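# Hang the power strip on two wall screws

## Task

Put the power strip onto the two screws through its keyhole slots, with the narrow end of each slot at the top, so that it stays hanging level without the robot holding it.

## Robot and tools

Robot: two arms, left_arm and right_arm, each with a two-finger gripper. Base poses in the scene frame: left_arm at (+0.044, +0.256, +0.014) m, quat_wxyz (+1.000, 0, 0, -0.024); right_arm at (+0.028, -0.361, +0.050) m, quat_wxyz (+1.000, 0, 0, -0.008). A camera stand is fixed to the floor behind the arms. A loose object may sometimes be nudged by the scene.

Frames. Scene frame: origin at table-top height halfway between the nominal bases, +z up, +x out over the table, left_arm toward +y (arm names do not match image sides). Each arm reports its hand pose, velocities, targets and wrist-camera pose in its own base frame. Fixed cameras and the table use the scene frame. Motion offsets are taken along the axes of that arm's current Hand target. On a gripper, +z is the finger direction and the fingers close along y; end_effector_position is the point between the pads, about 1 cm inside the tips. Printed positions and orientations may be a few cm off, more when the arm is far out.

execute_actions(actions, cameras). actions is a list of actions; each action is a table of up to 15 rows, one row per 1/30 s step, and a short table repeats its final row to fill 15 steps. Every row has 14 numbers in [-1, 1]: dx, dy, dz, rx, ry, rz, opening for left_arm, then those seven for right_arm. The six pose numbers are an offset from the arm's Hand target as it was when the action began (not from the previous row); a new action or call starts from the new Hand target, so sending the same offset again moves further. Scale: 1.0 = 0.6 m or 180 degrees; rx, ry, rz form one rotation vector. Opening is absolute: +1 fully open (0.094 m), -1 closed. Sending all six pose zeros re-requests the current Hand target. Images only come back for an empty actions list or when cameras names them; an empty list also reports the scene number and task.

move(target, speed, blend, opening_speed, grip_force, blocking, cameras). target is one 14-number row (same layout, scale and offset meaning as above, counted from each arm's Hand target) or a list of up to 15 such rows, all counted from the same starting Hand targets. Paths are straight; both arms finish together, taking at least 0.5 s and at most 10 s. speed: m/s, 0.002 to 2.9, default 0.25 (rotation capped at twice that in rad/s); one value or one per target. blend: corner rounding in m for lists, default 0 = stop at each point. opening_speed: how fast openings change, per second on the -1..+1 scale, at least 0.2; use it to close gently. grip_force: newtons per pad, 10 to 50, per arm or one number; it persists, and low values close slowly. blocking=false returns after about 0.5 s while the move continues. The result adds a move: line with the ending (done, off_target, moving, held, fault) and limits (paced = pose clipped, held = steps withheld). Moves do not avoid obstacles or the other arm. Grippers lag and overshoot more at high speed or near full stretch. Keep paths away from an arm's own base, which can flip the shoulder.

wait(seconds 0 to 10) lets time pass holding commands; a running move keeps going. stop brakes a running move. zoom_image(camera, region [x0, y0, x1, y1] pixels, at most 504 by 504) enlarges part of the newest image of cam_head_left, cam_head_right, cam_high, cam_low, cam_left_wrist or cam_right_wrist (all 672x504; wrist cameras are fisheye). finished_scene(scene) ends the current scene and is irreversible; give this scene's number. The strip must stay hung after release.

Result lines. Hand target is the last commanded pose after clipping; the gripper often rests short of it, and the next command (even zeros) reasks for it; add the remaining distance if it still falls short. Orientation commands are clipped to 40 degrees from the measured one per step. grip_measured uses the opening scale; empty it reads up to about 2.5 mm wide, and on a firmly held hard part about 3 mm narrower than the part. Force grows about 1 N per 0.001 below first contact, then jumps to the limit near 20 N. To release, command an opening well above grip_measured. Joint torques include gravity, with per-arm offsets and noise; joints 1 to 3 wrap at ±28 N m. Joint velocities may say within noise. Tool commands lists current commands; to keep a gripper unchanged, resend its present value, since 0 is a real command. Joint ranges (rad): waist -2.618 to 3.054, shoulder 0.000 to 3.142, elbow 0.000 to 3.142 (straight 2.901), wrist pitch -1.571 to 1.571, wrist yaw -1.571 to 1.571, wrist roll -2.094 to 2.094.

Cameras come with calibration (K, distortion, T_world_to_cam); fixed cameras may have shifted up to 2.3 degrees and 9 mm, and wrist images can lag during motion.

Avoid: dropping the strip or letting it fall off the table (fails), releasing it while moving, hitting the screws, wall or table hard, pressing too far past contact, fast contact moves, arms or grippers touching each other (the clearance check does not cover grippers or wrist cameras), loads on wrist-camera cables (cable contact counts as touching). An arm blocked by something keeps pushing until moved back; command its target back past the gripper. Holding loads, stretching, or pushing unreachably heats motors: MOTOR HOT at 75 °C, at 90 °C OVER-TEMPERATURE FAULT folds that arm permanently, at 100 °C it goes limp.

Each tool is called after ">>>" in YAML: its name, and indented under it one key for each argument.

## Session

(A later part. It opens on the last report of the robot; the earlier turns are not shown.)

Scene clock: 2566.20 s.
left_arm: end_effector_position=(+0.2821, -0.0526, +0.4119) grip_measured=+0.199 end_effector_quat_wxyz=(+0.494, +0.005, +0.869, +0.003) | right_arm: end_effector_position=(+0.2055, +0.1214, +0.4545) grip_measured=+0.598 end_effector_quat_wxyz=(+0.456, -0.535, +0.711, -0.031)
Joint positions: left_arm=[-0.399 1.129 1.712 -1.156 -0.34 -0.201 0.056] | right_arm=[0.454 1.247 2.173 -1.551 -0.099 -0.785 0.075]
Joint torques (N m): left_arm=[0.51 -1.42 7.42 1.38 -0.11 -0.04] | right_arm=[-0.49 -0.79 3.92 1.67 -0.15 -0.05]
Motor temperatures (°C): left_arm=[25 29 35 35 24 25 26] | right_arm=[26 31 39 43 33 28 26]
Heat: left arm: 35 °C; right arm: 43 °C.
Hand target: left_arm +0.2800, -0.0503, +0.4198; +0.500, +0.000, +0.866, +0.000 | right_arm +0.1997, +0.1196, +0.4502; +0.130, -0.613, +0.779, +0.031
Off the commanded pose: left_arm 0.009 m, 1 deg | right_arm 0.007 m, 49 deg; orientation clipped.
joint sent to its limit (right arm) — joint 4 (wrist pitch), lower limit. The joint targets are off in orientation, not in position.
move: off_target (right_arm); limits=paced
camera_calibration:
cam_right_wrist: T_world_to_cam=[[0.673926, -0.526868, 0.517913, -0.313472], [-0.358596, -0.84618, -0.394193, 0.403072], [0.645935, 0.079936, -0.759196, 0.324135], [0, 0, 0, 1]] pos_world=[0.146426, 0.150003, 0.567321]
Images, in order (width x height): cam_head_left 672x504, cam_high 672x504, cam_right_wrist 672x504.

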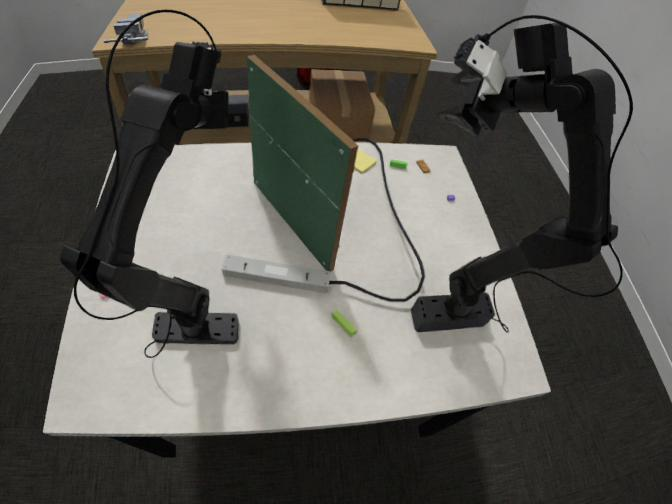

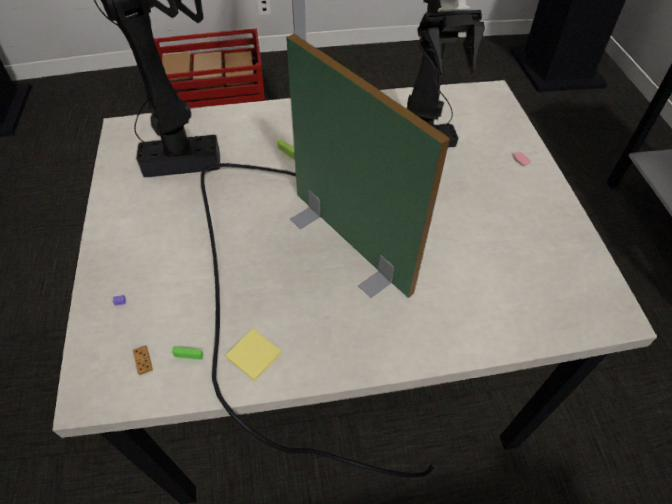

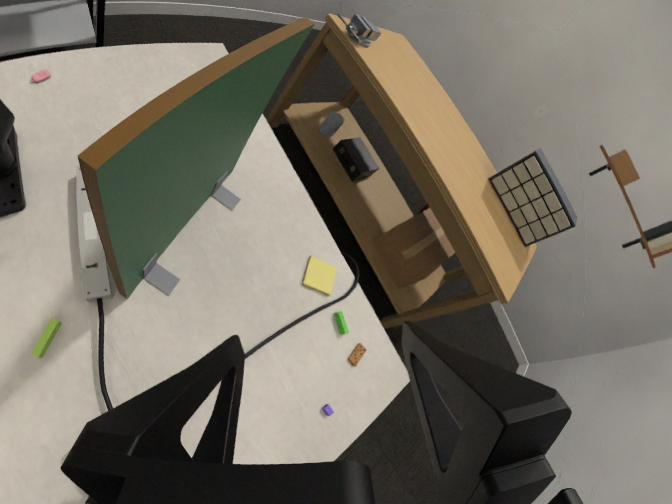

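>>> move:
  target:
    - [0,0,0,0,0,0,0.2,-0.0813,0.266,0.1087,0,0,0,0.6]
    - [0,0,0,0,0,0,0.2,-0.1862,0.2293,0.6383,0,0,0,0.6]
  speed: 0.2
  blend: [0.03,0]
  cameras: ["cam_right_wrist","cam_head_left"]

Scene clock: 2579.50 s.
left_arm: end_effector_position=(+0.2821, -0.0526, +0.4119) grip_measured=+0.199 end_effector_quat_wxyz=(+0.494, +0.005, +0.869, +0.003) | right_arm: end_effector_position=(+0.1333, +0.2660, +0.1256) grip_measured=+0.598 end_effector_quat_wxyz=(+0.070, -0.598, +0.798, -0.038)
Joint positions: left_arm=[-0.399 1.129 1.712 -1.156 -0.34 -0.201 0.056] | right_arm=[1.186 1.589 1.313 -1.215 0.137 -0.106 0.075]
Joint torques (N m): left_arm=[0.49 -1.43 7.42 1.39 -0.11 -0.01] | right_arm=[-0.44 -0.03 6 3.12 -0.41 -0.61]
Heat: left arm: 35 °C; right arm: 43 °C.
Hand target: left_arm +0.2800, -0.0503, +0.4198; +0.500, +0.000, +0.866, +0.000 | right_arm +0.1543, +0.3386, +0.0923; +0.130, -0.613, +0.779, +0.031
Off the commanded pose: left_arm 0.009 m, 1 deg | right_arm 0.083 m, 11 deg.
move: off_target (right_arm)
camera_calibration:
cam_right_wrist: T_world_to_cam=[[0.905574, -0.367123, 0.2125, -0.0534293], [-0.418685, -0.854013, 0.308812, 0.29172], [0.0681055, -0.368623, -0.927081, 0.327032], [0, 0, 0, 1]] pos_world=[0.14825, 0.350069, 0.224452]
Images, in order (width x height): cam_head_left 672x504, cam_right_wrist 672x504.

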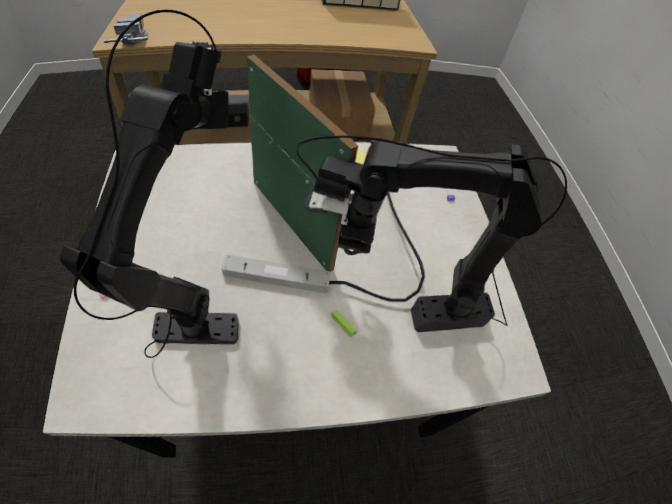

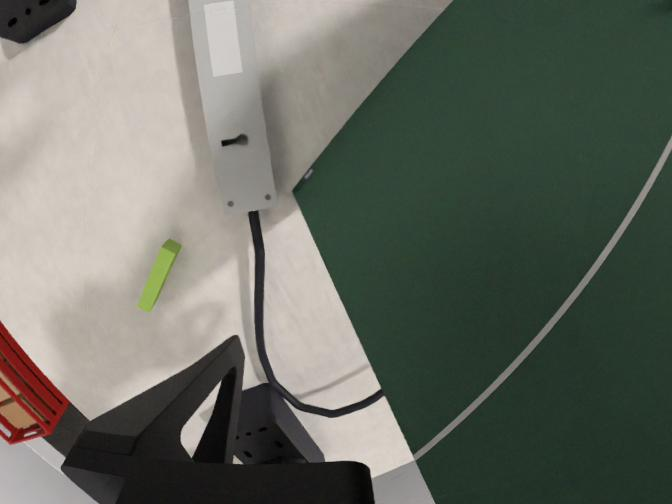

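>>> move:
  target: [0,0,0,0,0,0,0.2,0.2007,0.0458,-0.1723,0,0,0,0.6]
  speed: 0.3
  cameras: ["cam_right_wrist","cam_head_left"]

Scene clock: 2589.37 s.
left_arm: end_effector_position=(+0.2821, -0.0526, +0.4119) grip_measured=+0.199 end_effector_quat_wxyz=(+0.494, +0.005, +0.869, +0.003) | right_arm: end_effector_position=(+0.0879, +0.2140, +0.1644) grip_measured=+0.598 end_effector_quat_wxyz=(+0.141, -0.614, +0.776, +0.037)
Joint positions: left_arm=[-0.399 1.129 1.712 -1.156 -0.34 -0.201 0.056] | right_arm=[1.249 1.158 1.094 -1.228 0.093 -0.102 0.075]
Joint torques (N m): left_arm=[0.55 -1.37 7.43 1.39 -0.1 -0.03] | right_arm=[0.49 -2.25 7.05 0.83 0.05 0.11]
Heat: left arm: 35 °C; right arm: 47 °C.
Hand target: left_arm +0.2800, -0.0503, +0.4198; +0.500, +0.000, +0.866, +0.000 | right_arm +0.0851, +0.2099, +0.1600; +0.130, -0.613, +0.779, +0.031
Off the commanded pose: left_arm 0.009 m, 1 deg | right_arm 0.007 m, 2 deg.
move: done
camera_calibration:
cam_right_wrist: T_world_to_cam=[[0.9244, -0.343617, 0.165568, -0.0385283], [-0.364539, -0.923628, 0.118414, 0.257708], [0.112234, -0.169818, -0.979064, 0.30898], [0, 0, 0, 1]] pos_world=[0.0948821, 0.277257, 0.278374]
Images, in order (width x height): cam_head_left 672x504, cam_right_wrist 672x504.

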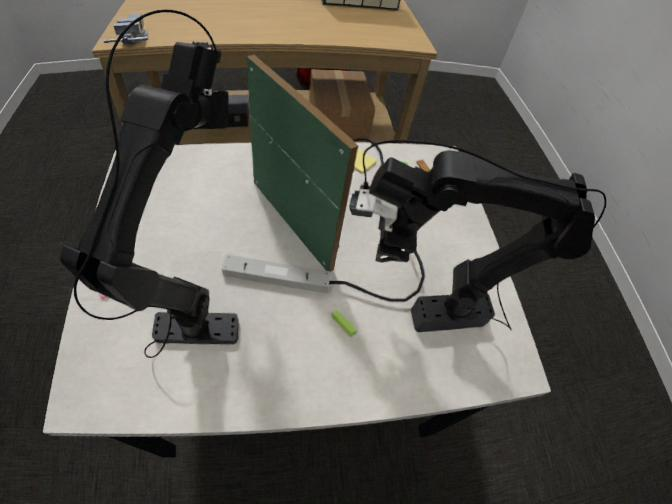

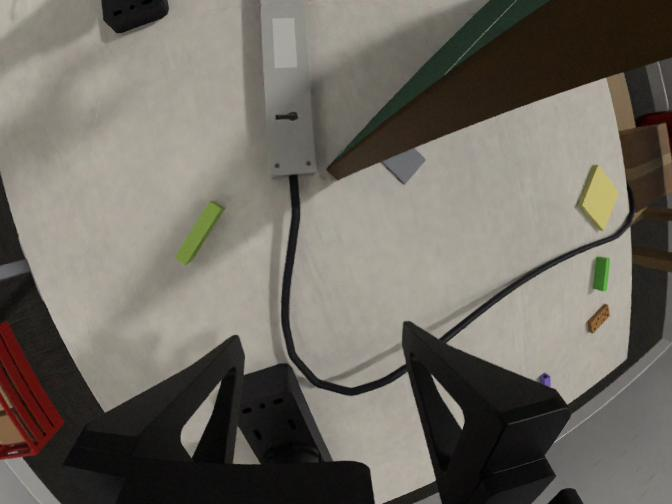

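>>> move:
  target: [0,0,0,0,0,0,0.2,-0.255,0.0115,0.2213,0,0.055,0,0.6]
  speed: 0.15
  cameras: ["cam_right_wrist","cam_head_left"]

Scene clock: 2603.40 s.
left_arm: end_effector_position=(+0.2821, -0.0526, +0.4119) grip_measured=+0.199 end_effector_quat_wxyz=(+0.494, +0.005, +0.869, +0.003) | right_arm: end_effector_position=(+0.1291, +0.3801, +0.0690) grip_measured=+0.598 end_effector_quat_wxyz=(+0.058, -0.612, +0.788, -0.018)
Joint positions: left_arm=[-0.399 1.129 1.712 -1.156 -0.34 -0.201 0.056] | right_arm=[1.285 2.016 1.622 -1.103 0.098 -0.039 0.075]
Joint torques (N m): left_arm=[0.57 -1.37 7.45 1.39 -0.11 -0.01] | right_arm=[-0.17 -10.69 9.43 0.56 0.16 -0.08]
Motor temperatures (°C): left_arm=[25 28 35 34 24 25 25] | right_arm=[25 28 38 43 28 25 26]
Heat: left arm: 35 °C; right arm: 43 °C.
Hand target: left_arm +0.2800, -0.0503, +0.4198; +0.500, +0.000, +0.866, +0.000 | right_arm +0.1330, +0.3839, +0.0678; +0.062, -0.614, +0.787, -0.022
Off the commanded pose: left_arm 0.009 m, 1 deg | right_arm 0.006 m, 1 deg.
move: done
camera_calibration:
cam_right_wrist: T_world_to_cam=[[0.926206, -0.336954, 0.169131, -0.00677181], [-0.374624, -0.873006, 0.312278, 0.406131], [0.0424296, -0.352594, -0.934814, 0.314716], [0, 0, 0, 1]] pos_world=[0.145065, 0.46324, 0.168521]
Images, in order (width x height): cam_head_left 672x504, cam_right_wrist 672x504.

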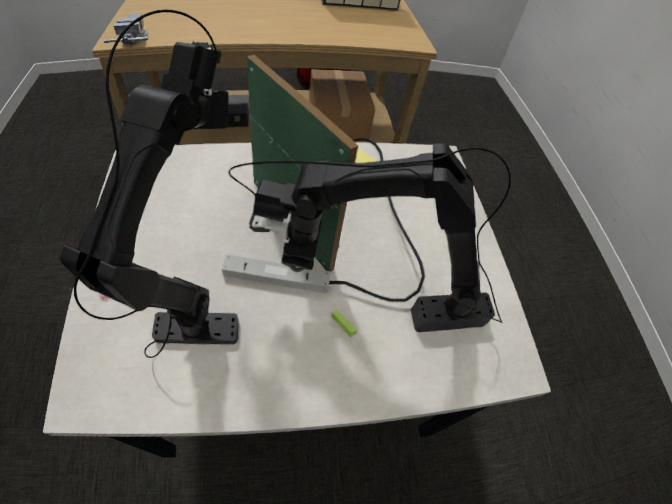

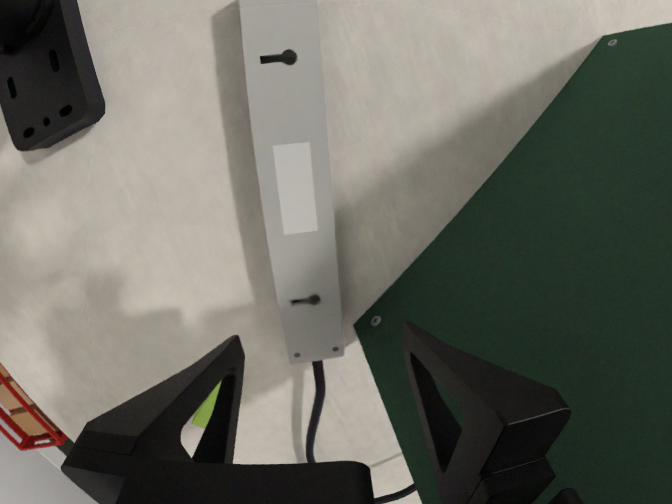

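>>> move:
  target: [0,0,0,0,0,0,0.2,-0.0423,0.0175,0.07,0,0,-0.039,0.6]
  speed: 0.12
  cameras: ["cam_right_wrist"]

Scene clock: 2614.00 s.
left_arm: end_effector_position=(+0.2821, -0.0526, +0.4119) grip_measured=+0.199 end_effector_quat_wxyz=(+0.494, +0.005, +0.869, +0.003) | right_arm: end_effector_position=(+0.1327, +0.4057, +0.0306) grip_measured=+0.598 end_effector_quat_wxyz=(+0.054, -0.656, +0.753, -0.025)
Joint positions: left_arm=[-0.399 1.129 1.712 -1.156 -0.34 -0.201 0.056] | right_arm=[1.295 2.154 1.678 -1.03 0.101 -0.142 0.075]
Joint torques (N m): left_arm=[0.51 -1.37 7.45 1.39 -0.11 -0.03] | right_arm=[0.29 -11.55 9.32 0.66 0.17 -0.08]
Heat: left arm: 35 °C; right arm: 41 °C.
Hand target: left_arm +0.2800, -0.0503, +0.4198; +0.500, +0.000, +0.866, +0.000 | right_arm +0.1344, +0.4128, +0.0269; +0.061, -0.660, +0.748, -0.026
Off the commanded pose: left_arm 0.009 m, 1 deg | right_arm 0.008 m, 1 deg.
move: done
camera_calibration:
cam_right_wrist: T_world_to_cam=[[0.957089, -0.22807, 0.178784, -0.0435179], [-0.276694, -0.902577, 0.329841, 0.440248], [0.0861401, -0.365156, -0.926953, 0.286687], [0, 0, 0, 1]] pos_world=[0.138769, 0.492118, 0.128314]
Images, in order (width x height): cam_right_wrist 672x504.

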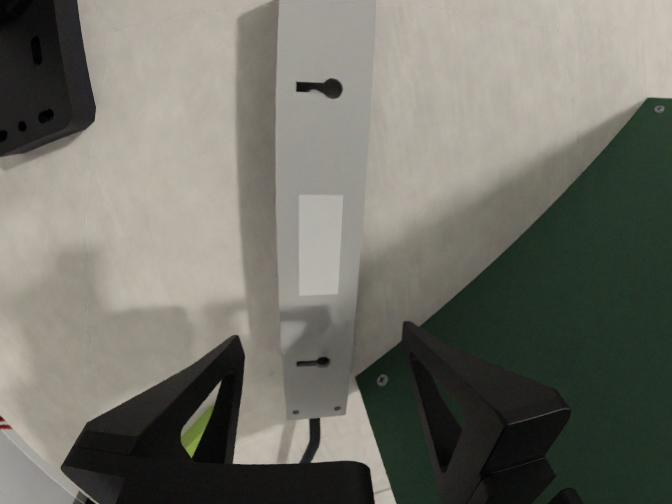

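>>> move:
  target:
    - [0,0,0,0,0,0,0.2,0.0167,0.003,0.03,0,0,0,0.25]
    - [0,0,0,0,0,0,0.2,0.0167,0.003,0.082,0,0,0,0.25]
  speed: 0.08
  cameras: ["cam_right_wrist"]

Scene clock: 2627.73 s.
left_arm: end_effector_position=(+0.2821, -0.0526, +0.4119) grip_measured=+0.199 end_effector_quat_wxyz=(+0.494, +0.005, +0.869, +0.003) | right_arm: end_effector_position=(+0.1343, +0.4083, -0.0119) grip_measured=+0.252 end_effector_quat_wxyz=(+0.065, -0.659, +0.749, -0.018)
Joint positions: left_arm=[-0.399 1.129 1.712 -1.156 -0.34 -0.201 0.056] | right_arm=[1.293 2.193 1.56 -0.847 0.101 -0.155 0.059]
Joint torques (N m): left_arm=[0.54 -1.44 7.43 1.4 -0.11 -0.02] | right_arm=[-0.44 -11.62 6.56 0.71 0.14 -0.09]
Motor temperatures (°C): left_arm=[25 28 35 34 24 25 25] | right_arm=[25 33 38 39 27 25 26]
Heat: left arm: 35 °C; right arm: 39 °C.
Hand target: left_arm +0.2800, -0.0503, +0.4198; +0.500, +0.000, +0.866, +0.000 | right_arm +0.1375, +0.4052, -0.0227; +0.061, -0.661, +0.748, -0.026
Off the commanded pose: left_arm 0.009 m, 1 deg | right_arm 0.012 m, 1 deg.
move: off_target (right_arm)
camera_calibration:
cam_right_wrist: T_world_to_cam=[[0.95809, -0.222029, 0.181014, -0.0393732], [-0.269356, -0.913334, 0.305399, 0.460162], [0.0975187, -0.341357, -0.934861, 0.236724], [0, 0, 0, 1]] pos_world=[0.138585, 0.492347, 0.0878988]
Images, in order (width x height): cam_right_wrist 672x504.

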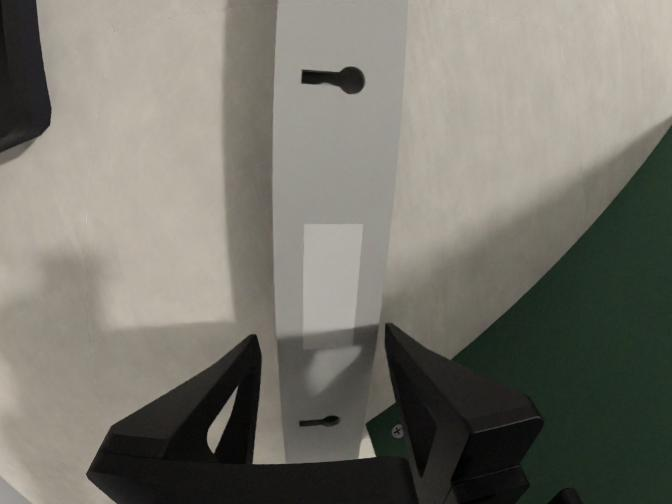

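>>> move:
  target:
    - [0,0,0,0,0,0,0.2,0,0,0.022,0,0,0,0.25]
    - [0,0,0,0,0,0,0.2,0,0,0.022,0,0,0,-0.35]
  speed: 0.06
  cameras: ["cam_right_wrist"]

Scene clock: 2633.50 s.
left_arm: end_effector_position=(+0.2821, -0.0526, +0.4119) grip_measured=+0.199 end_effector_quat_wxyz=(+0.494, +0.005, +0.869, +0.003) | right_arm: end_effector_position=(+0.1366, +0.4106, -0.0229) grip_measured=-0.029 end_effector_quat_wxyz=(+0.068, -0.661, +0.747, -0.016)
Joint positions: left_arm=[-0.399 1.129 1.712 -1.156 -0.34 -0.201 0.056] | right_arm=[1.289 2.214 1.548 -0.806 0.101 -0.163 0.046]
Joint torques (N m): left_arm=[0.5 -1.42 7.42 1.38 -0.11 -0.01] | right_arm=[-0.42 -11.44 6.08 0.71 0.13 -0.05]
Heat: left arm: 35 °C; right arm: 39 °C.
Hand target: left_arm +0.2800, -0.0503, +0.4198; +0.500, +0.000, +0.866, +0.000 | right_arm +0.1392, +0.4057, -0.0357; +0.061, -0.660, +0.748, -0.026
Off the commanded pose: left_arm 0.009 m, 1 deg | right_arm 0.014 m, 1 deg.
move: off_target (right_arm); target 2's new opening was sent with right_arm's hand 0.014 m and 1 deg from that target
camera_calibration:
cam_right_wrist: T_world_to_cam=[[0.95863, -0.218765, 0.182129, -0.0405934], [-0.26594, -0.916462, 0.298954, 0.467039], [0.101513, -0.335022, -0.936726, 0.223891], [0, 0, 0, 1]] pos_world=[0.140391, 0.494151, 0.0774943]
Images, in order (width x height): cam_right_wrist 672x504.

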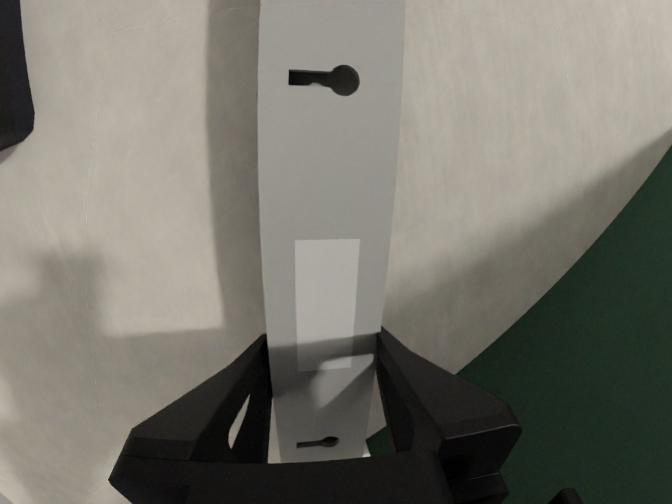

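>>> move:
  target:
    - [0.0667,0.2833,-0.1155,0,0,0,0.6,0,0,-0.05,0,0,0,-0.35]
    - [0.0667,0.2833,-0.1155,0,0,0,0.6,0.0527,-0.0197,-0.4878,0,0,0,-0.35]
  speed: [0.25,0.12]
  cameras: ["cam_right_wrist","cam_head_left","cam_head_right"]

Scene clock: 2681.30 s.
left_arm: end_effector_position=(+0.2005, +0.1281, +0.4136) grip_measured=+0.599 end_effector_quat_wxyz=(+0.507, -0.023, +0.861, +0.028) | right_arm: end_effector_position=(+0.1108, +0.3646, +0.2391) grip_measured=-0.028 end_effector_quat_wxyz=(+0.123, -0.663, +0.738, +0.021)
Joint positions: left_arm=[1.203 1.177 1.814 -1.544 0.907 0.816 0.075] | right_arm=[1.321 1.871 2.089 -1.56 0.101 -0.154 0.046]
Joint torques (N m): left_arm=[-0.43 -1.92 5.71 0.89 0.54 0.08] | right_arm=[0.35 -12.25 9.25 0.7 0.22 0.1]
Heat: left arm: 35 °C; right arm: 38 °C.
Hand target: left_arm +0.2000, +0.1198, +0.4198; +0.500, +0.000, +0.866, +0.000 | right_arm +0.1103, +0.3608, +0.2539; +0.061, -0.660, +0.748, -0.026
Off the commanded pose: left_arm 0.010 m, 4 deg | right_arm 0.015 m, 9 deg.
joint sent to its limit (left arm) — joint 4 (wrist pitch), lower limit. The joint targets are off in orientation, not in position.
joint sent to its limit (right arm) — joint 4 (wrist pitch), lower limit. The joint targets are off in orientation, not in position.
move: off_target (left_arm, right_arm)
camera_calibration:
cam_right_wrist: T_world_to_cam=[[0.957463, -0.22077, 0.185808, -0.0736126], [-0.252918, -0.952063, 0.172072, 0.381481], [0.138913, -0.211747, -0.967402, 0.414733], [0, 0, 0, 1]] pos_world=[0.109353, 0.43476, 0.349249]
Images, in order (width x height): cam_head_left 672x504, cam_head_right 672x504, cam_right_wrist 672x504.

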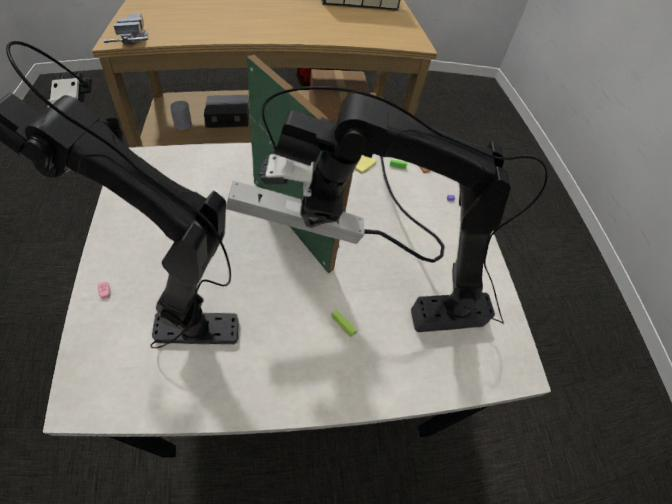

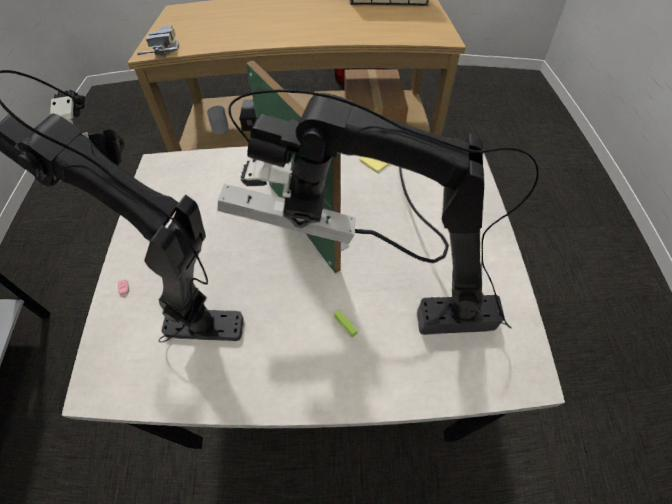

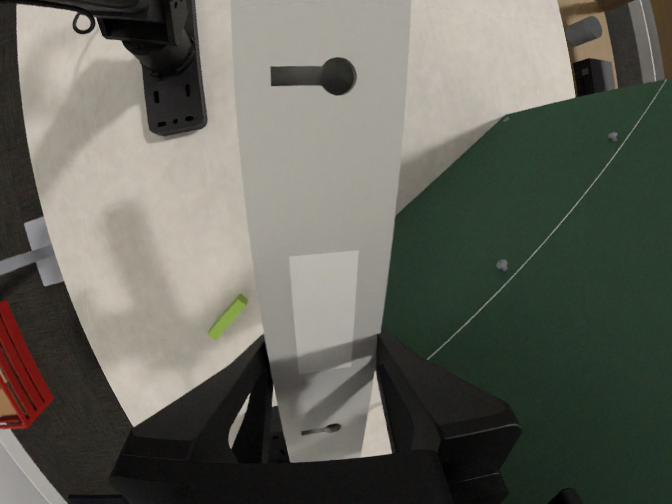

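>>> move:
  target: [0,0,0,0,0,0,0.6,-0.0233,-0.049,-0.406,-0.2438,-0.1018,0.1289,-0.35]
  speed: 0.15
  cameras: ["cam_right_wrist","cam_head_left"]

Scene clock: 2692.20 s.
left_arm: end_effector_position=(+0.2005, +0.1281, +0.4136) grip_measured=+0.599 end_effector_quat_wxyz=(+0.507, -0.023, +0.861, +0.028) | right_arm: end_effector_position=(+0.1180, +0.3610, +0.4882) grip_measured=-0.028 end_effector_quat_wxyz=(+0.097, -0.370, +0.747, +0.544)
Joint positions: left_arm=[1.203 1.177 1.814 -1.544 0.907 0.816 0.075] | right_arm=[0.882 1.908 2.846 -1.582 -0.865 0.415 0.046]
Joint torques (N m): left_arm=[-0.4 -1.87 5.74 0.89 0.55 0.09] | right_arm=[-0.29 -7.19 6.15 1.83 -0.79 0.48]
Heat: left arm: 34 °C; right arm: 39 °C.
Hand target: left_arm +0.2000, +0.1198, +0.4198; +0.500, +0.000, +0.866, +0.000 | right_arm +0.1103, +0.3609, +0.4998; -0.069, -0.472, +0.799, +0.367
Off the commanded pose: left_arm 0.010 m, 4 deg | right_arm 0.014 m, 31 deg.
elbow stopped short (right arm): the move would have taken joint 3 (elbow) straighter than the controller allows.
joint read past its limit (right arm) — joint 4 (wrist pitch), lower limit.
joint sent to its limit (left arm) — joint 4 (wrist pitch), lower limit. The joint targets are off in orientation, not in position.
move: off_target (left_arm, right_arm)
camera_calibration:
cam_right_wrist: T_world_to_cam=[[0.611133, -0.240398, -0.754138, 0.379227], [-0.619164, -0.738741, -0.266264, 0.517174], [-0.493104, 0.629659, -0.600315, 0.245479], [0, 0, 0, 1]] pos_world=[0.209504, 0.318655, 0.57106]
Images, in order (width x height): cam_head_left 672x504, cam_right_wrist 672x504.

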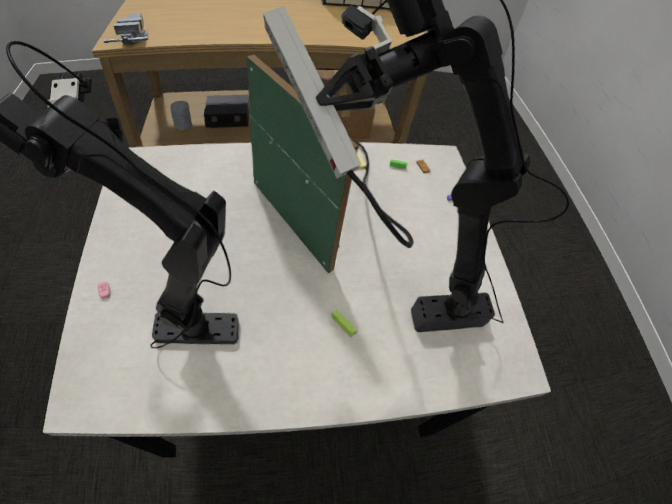

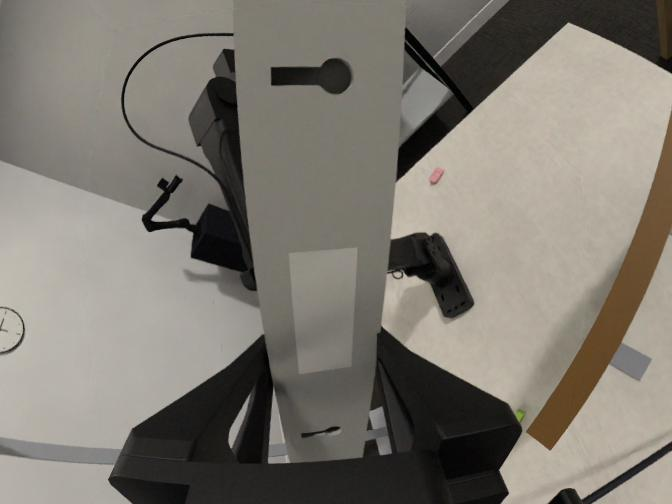

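>>> move:
  target: [0,0,0,0,0,0,0.6,-0.1417,-0.0207,-0.0183,-0.2435,-0.1019,0.1289,-0.35]
  speed: 0.15
  cameras: ["cam_right_wrist","cam_head_left","cam_head_right","cam_high"]

Scene clock: 2707.50 s.
left_arm: end_effector_position=(+0.2005, +0.1281, +0.4136) grip_measured=+0.599 end_effector_quat_wxyz=(+0.507, -0.023, +0.861, +0.028) | right_arm: end_effector_position=(+0.1849, +0.4341, +0.4955) grip_measured=-0.028 end_effector_quat_wxyz=(-0.192, -0.175, +0.697, +0.669)
Joint positions: left_arm=[1.203 1.177 1.814 -1.544 0.907 0.816 0.075] | right_arm=[0.788 1.939 2.312 -0.496 -1.306 1.485 0.046]
Joint torques (N m): left_arm=[-0.43 -1.94 5.71 0.87 0.54 0.1] | right_arm=[-0.02 -15.79 7.17 1.78 -0.14 0.34]
Heat: left arm: 34 °C; right arm: 38 °C.
Hand target: left_arm +0.2000, +0.1198, +0.4198; +0.500, +0.000, +0.866, +0.000 | right_arm +0.1706, +0.4200, +0.5196; -0.184, -0.184, +0.683, +0.683
Off the commanded pose: left_arm 0.010 m, 4 deg | right_arm 0.031 m, 3 deg.
joint sent to its limit (left arm) — joint 4 (wrist pitch), lower limit. The joint targets are off in orientation, not in position.
move: off_target (left_arm, right_arm)
camera_calibration:
cam_right_wrist: T_world_to_cam=[[-0.0514754, -0.154653, -0.986627, 0.561927], [-0.594551, -0.789035, 0.1547, 0.423238], [-0.802408, 0.594564, -0.0513334, 0.0373596], [0, 0, 0, 1]] pos_world=[0.31054, 0.398641, 0.490855]
Images, in order (width x height): cam_head_left 672x504, cam_head_right 672x504, cam_high 672x504, cam_right_wrist 672x504.

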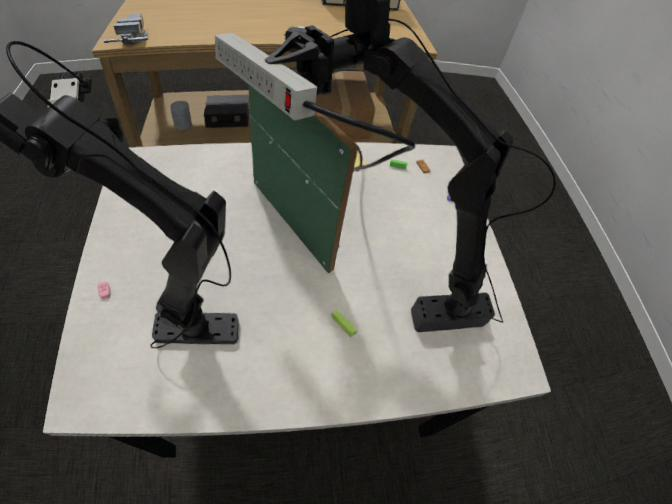

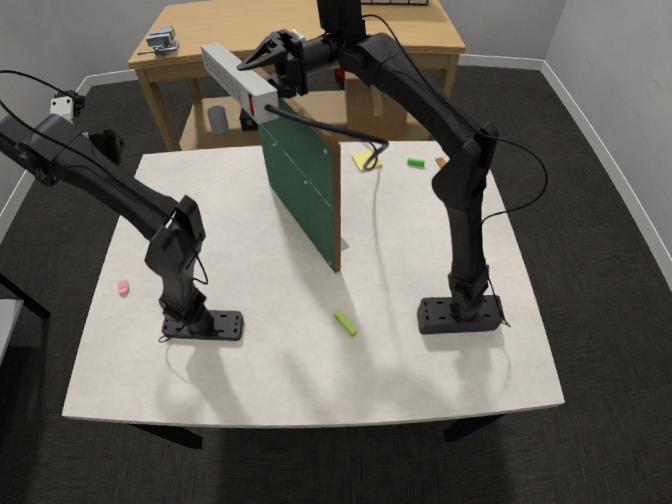

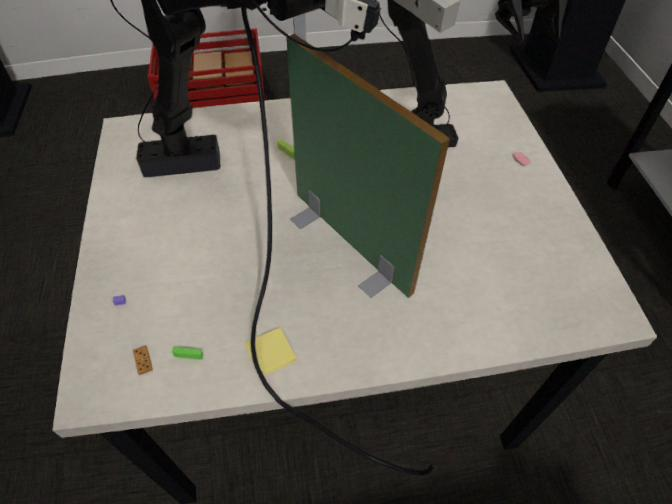

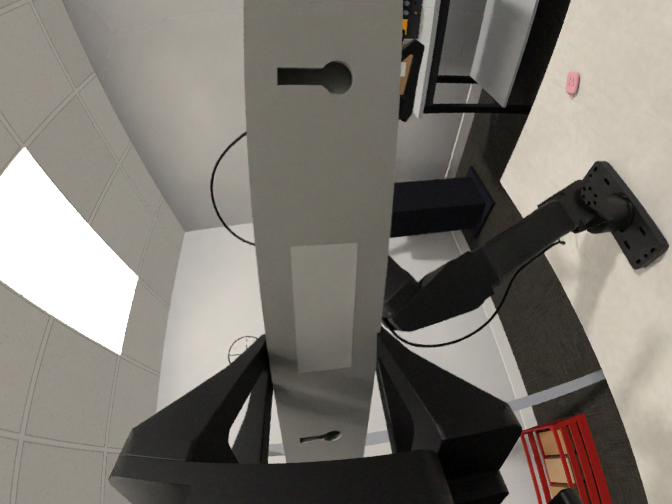

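>>> move:
  target: [0,0,0,0,0,0,0.6,-0.05,0.05,-0.1658,0,0,0,-0.35]
  speed: 0.12
  cameras: ["cam_right_wrist","cam_head_left","cam_head_right","cam_high"]

Scene clock: 2735.67 s.
left_arm: end_effector_position=(+0.2005, +0.1281, +0.4136) grip_measured=+0.599 end_effector_quat_wxyz=(+0.507, -0.023, +0.861, +0.028) | right_arm: end_effector_position=(+0.2491, +0.3486, +0.5463) grip_measured=-0.028 end_effector_quat_wxyz=(-0.178, -0.188, +0.682, +0.684)
Joint positions: left_arm=[1.203 1.177 1.814 -1.544 0.907 0.816 0.075] | right_arm=[0.513 2.102 2.71 -0.449 -1.581 1.715 0.046]
Joint torques (N m): left_arm=[-0.4 -1.88 5.71 0.9 0.54 0.08] | right_arm=[0.35 -10.67 8.05 1.33 0.11 0.36]
Motor temperatures (°C): left_arm=[25 26 34 31 24 25 25] | right_arm=[25 40 37 40 27 25 29]
Heat: left arm: 34 °C; right arm: 40 °C.
Hand target: left_arm +0.2000, +0.1198, +0.4198; +0.500, +0.000, +0.866, +0.000 | right_arm +0.2465, +0.3492, +0.5496; -0.184, -0.184, +0.683, +0.683
Off the commanded pose: left_arm 0.010 m, 4 deg | right_arm 0.004 m, 1 deg.
joint sent to its limit (left arm) — joint 4 (wrist pitch), lower limit. The joint targets are off in orientation, not in position.
move: off_target (left_arm)
camera_calibration:
cam_right_wrist: T_world_to_cam=[[-0.0255391, -0.104654, -0.994181, 0.582394], [-0.598263, -0.795152, 0.0990712, 0.419574], [-0.800893, 0.597311, -0.0423029, 0.13598], [0, 0, 0, 1]] pos_world=[0.374794, 0.313352, 0.543189]
Images, in order (width x height): cam_head_left 672x504, cam_head_right 672x504, cam_high 672x504, cam_right_wrist 672x504.

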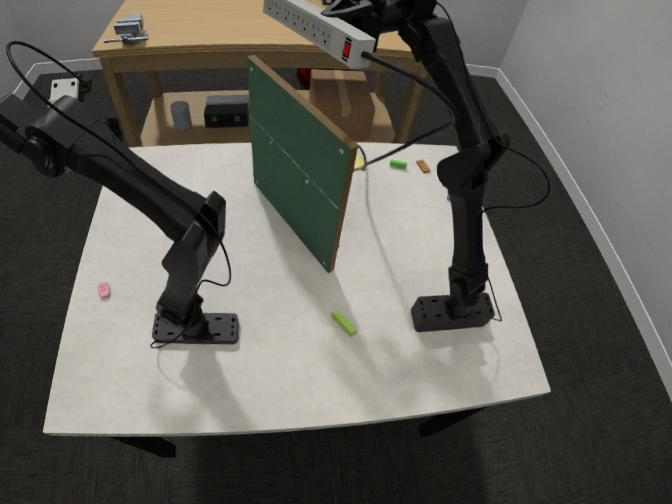

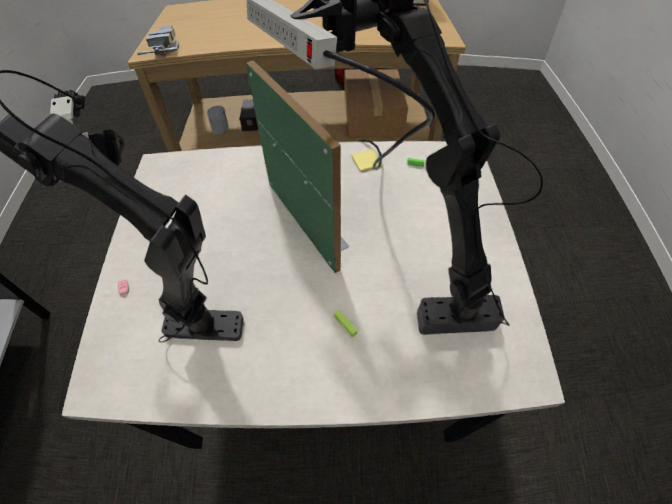

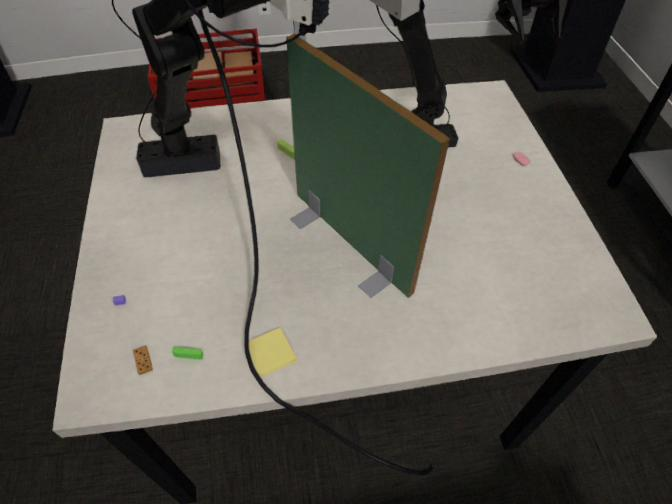

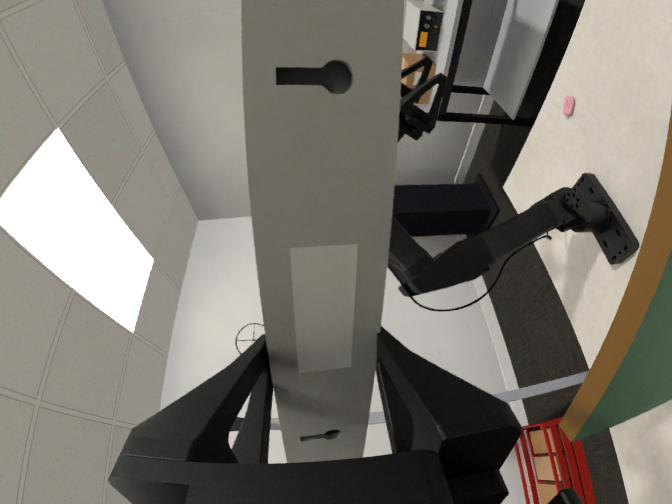

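>>> move:
  target:
    - [-0.1243,-0.2,0.0822,0.0656,-0.1883,0.263,0.6,0,0,0,0,0,0,-0.35]
    - [-0.2963,-0.4297,-0.0607,0.1311,-0.3766,0.5261,0.6,0,0,0,0,0,0,-0.35]
  speed: 0.2
  blend: [0.02,0]
  cameras: ["cam_left_wrist","cam_head_left","cam_high"]

Scene clock: 2756.77 s.
left_arm: end_effector_position=(+0.2613, -0.1356, +0.5900) grip_measured=+0.599 end_effector_quat_wxyz=(+0.679, +0.677, +0.198, +0.201) | right_arm: end_effector_position=(+0.2490, +0.3485, +0.5468) grip_measured=-0.028 end_effector_quat_wxyz=(-0.177, -0.189, +0.682, +0.684)
Joint positions: left_arm=[0.092 1.339 2.106 -0.759 1.09 1.567 0.075] | right_arm=[0.513 2.102 2.71 -0.441 -1.581 1.72 0.046]
Joint torques (N m): left_arm=[-0.68 -1.96 6.15 1.17 0.08 -0.04] | right_arm=[0.31 -10.84 7.47 1.35 0.12 0.35]
Heat: left arm: 34 °C; right arm: 39 °C.
Hand target: left_arm +0.2572, -0.1381, +0.5920; +0.680, +0.680, +0.195, +0.195 | right_arm +0.2465, +0.3492, +0.5496; -0.184, -0.184, +0.683, +0.683
Off the commanded pose: left_arm 0.005 m, 1 deg | right_arm 0.004 m, 1 deg.
move: done
camera_calibration:
cam_left_wrist: T_world_to_cam=[[0.00965667, 0.0775623, -0.996941, 0.589681], [0.529603, 0.845278, 0.0708928, -0.0220918], [0.848191, -0.528667, -0.0329147, -0.154675], [0, 0, 0, 1]] pos_world=[0.1372, -0.108835, 0.584352]
Images, in order (width x height): cam_head_left 672x504, cam_high 672x504, cam_left_wrist 672x504.

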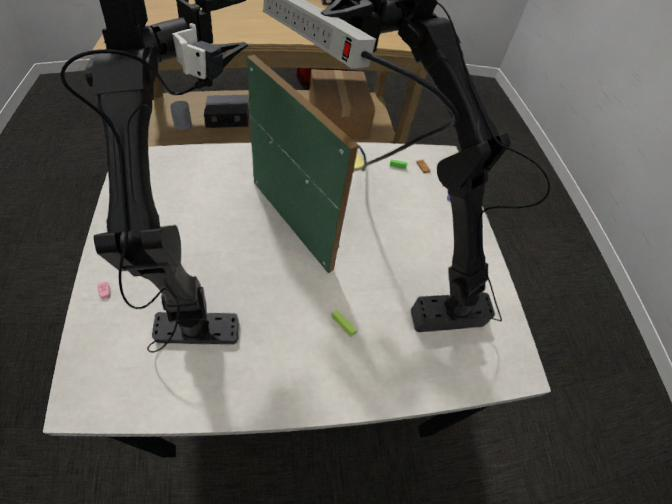

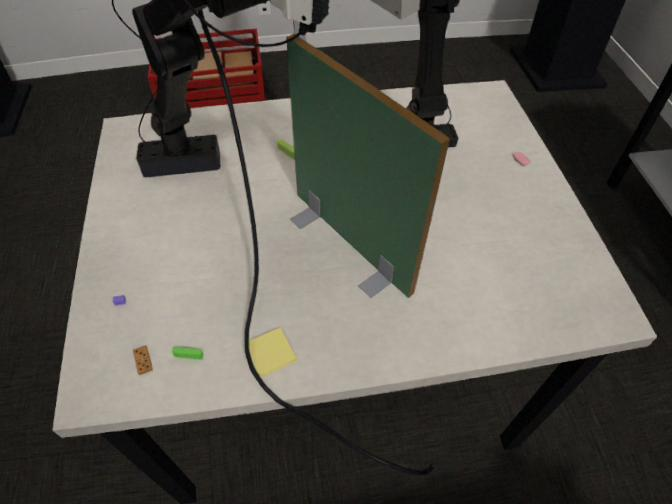

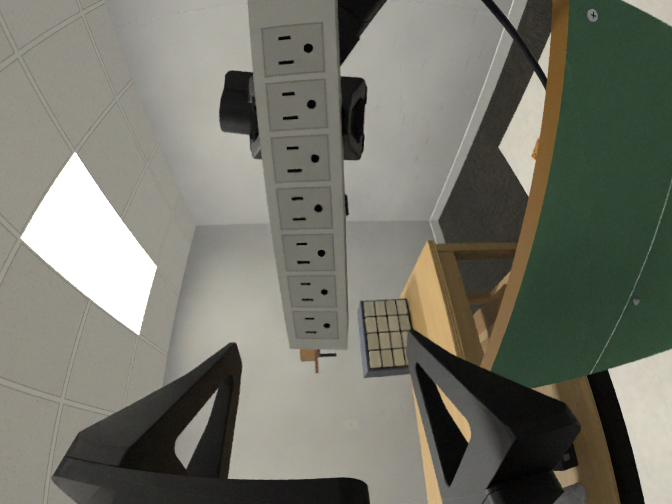

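>>> move:
  target:
    - [-0.058,0.003,0.0,0,0,0,0.6,0,0,0,0,0,0,-0.35]
    - [-0.058,0.003,0.075,0,0,0,0.6,0,0,0,0,0,0,-0.35]
  speed: [0.1,0.05]
  cameras: ["cam_left_wrist","cam_right_wrist"]

Scene clock: 2771.20 s.
left_arm: end_effector_position=(+0.2547, -0.1940, +0.5839) grip_measured=+0.599 end_effector_quat_wxyz=(+0.673, +0.685, +0.206, +0.186) | right_arm: end_effector_position=(+0.2490, +0.3485, +0.5468) grip_measured=-0.028 end_effector_quat_wxyz=(-0.177, -0.189, +0.682, +0.684)
Joint positions: left_arm=[-0.261 1.346 2.124 -0.811 0.748 1.57 0.075] | right_arm=[0.513 2.102 2.71 -0.441 -1.581 1.72 0.046]
Joint torques (N m): left_arm=[-0.66 -2.25 6.26 1.72 0.02 0.02] | right_arm=[0.34 -10.84 7.5 1.34 0.13 0.37]
Heat: left arm: 34 °C; right arm: 38 °C.
Hand target: left_arm +0.2515, -0.1947, +0.5938; +0.680, +0.680, +0.195, +0.195 | right_arm +0.2465, +0.3492, +0.5496; -0.184, -0.184, +0.683, +0.683
Off the commanded pose: left_arm 0.010 m, 2 deg | right_arm 0.004 m, 1 deg.
move: done
camera_calibration:
cam_left_wrist: T_world_to_cam=[[-0.0268246, 0.0870285, -0.995845, 0.5987], [0.541015, 0.838959, 0.0587449, 0.0341933], [0.840585, -0.537191, -0.0695884, -0.158415], [0, 0, 0, 1]] pos_world=[0.130722, -0.16589, 0.583179]
cam_right_wrist: T_world_to_cam=[[-0.0228058, -0.103163, -0.994403, 0.581807], [-0.598569, -0.79527, 0.0962323, 0.421106], [-0.800746, 0.597414, -0.0436138, 0.136697], [0, 0, 0, 1]] pos_world=[0.374789, 0.31325, 0.543988]
Images, in order (width x height): cam_left_wrist 672x504, cam_right_wrist 672x504.

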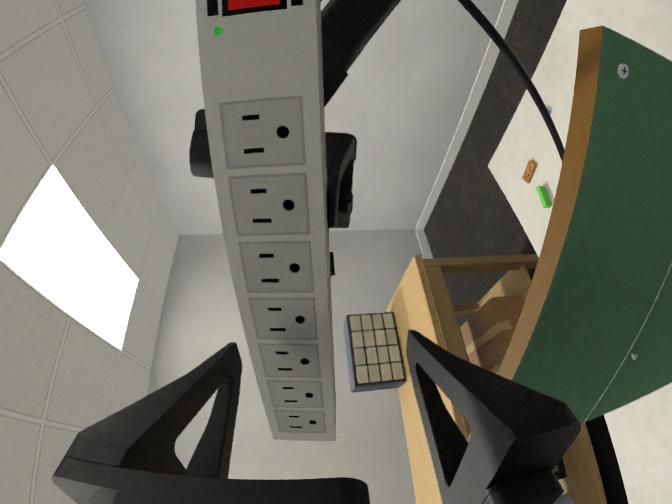

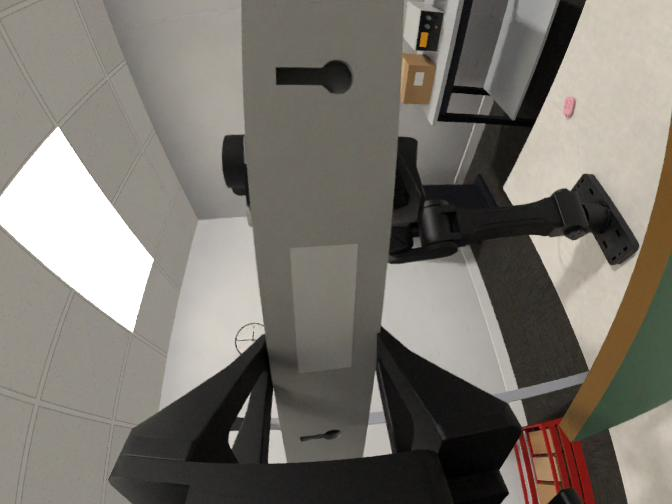

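>>> move:
  target:
    - [0.02,0.026,0.02,0,0,0,0.6,0,0,0,0,0,0,-0.35]
    - [0.02,0.026,0.075,0,0,0,0.6,0,0,0,0,0,0,-0.35]
  speed: [0.08,0.04]
  cameras: ["cam_left_wrist","cam_right_wrist"]

Scene clock: 2791.93 s.
left_arm: end_effector_position=(+0.2879, -0.2257, +0.6073) grip_measured=+0.599 end_effector_quat_wxyz=(+0.680, +0.679, +0.196, +0.195) | right_arm: end_effector_position=(+0.2490, +0.3485, +0.5468) grip_measured=-0.028 end_effector_quat_wxyz=(-0.177, -0.189, +0.682, +0.684)
Joint positions: left_arm=[-0.368 1.572 2.431 -0.859 0.642 1.57 0.075] | right_arm=[0.513 2.102 2.71 -0.441 -1.581 1.72 0.046]
Joint torques (N m): left_arm=[-0.68 -3.93 5.78 1.48 -0.11 0.01] | right_arm=[0.34 -10.84 7.57 1.32 0.11 0.37]
Heat: left arm: 35 °C; right arm: 38 °C.
Hand target: left_arm +0.2857, -0.2265, +0.6093; +0.680, +0.680, +0.195, +0.195 | right_arm +0.2465, +0.3492, +0.5496; -0.184, -0.184, +0.683, +0.683
Off the commanded pose: left_arm 0.003 m, 0 deg | right_arm 0.004 m, 1 deg.
move: done
camera_calibration:
cam_left_wrist: T_world_to_cam=[[0.0052322, 0.0784535, -0.996904, 0.615098], [0.539616, 0.83909, 0.0688661, 0.0356838], [0.841895, -0.538306, -0.0379445, -0.221593], [0, 0, 0, 1]] pos_world=[0.164084, -0.197483, 0.602328]
cam_right_wrist: T_world_to_cam=[[-0.0228058, -0.103163, -0.994403, 0.581807], [-0.598569, -0.79527, 0.0962323, 0.421106], [-0.800746, 0.597414, -0.0436138, 0.136697], [0, 0, 0, 1]] pos_world=[0.374789, 0.31325, 0.543988]
Images, in order (width x height): cam_left_wrist 672x504, cam_right_wrist 672x504.

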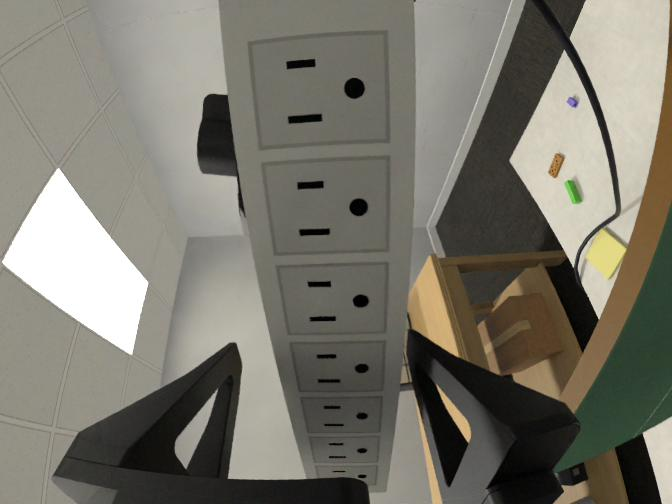

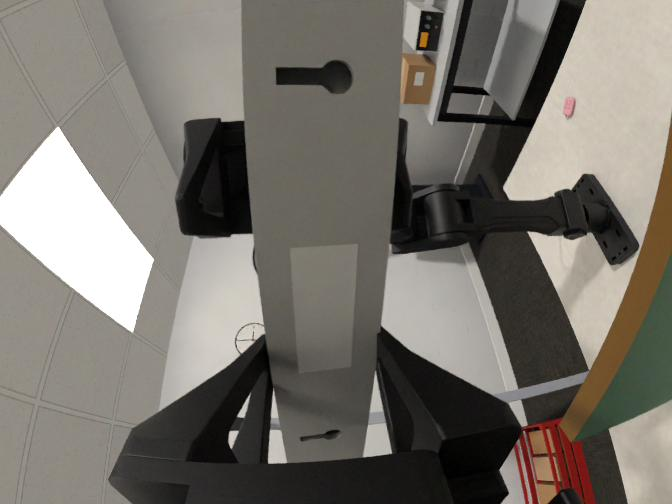

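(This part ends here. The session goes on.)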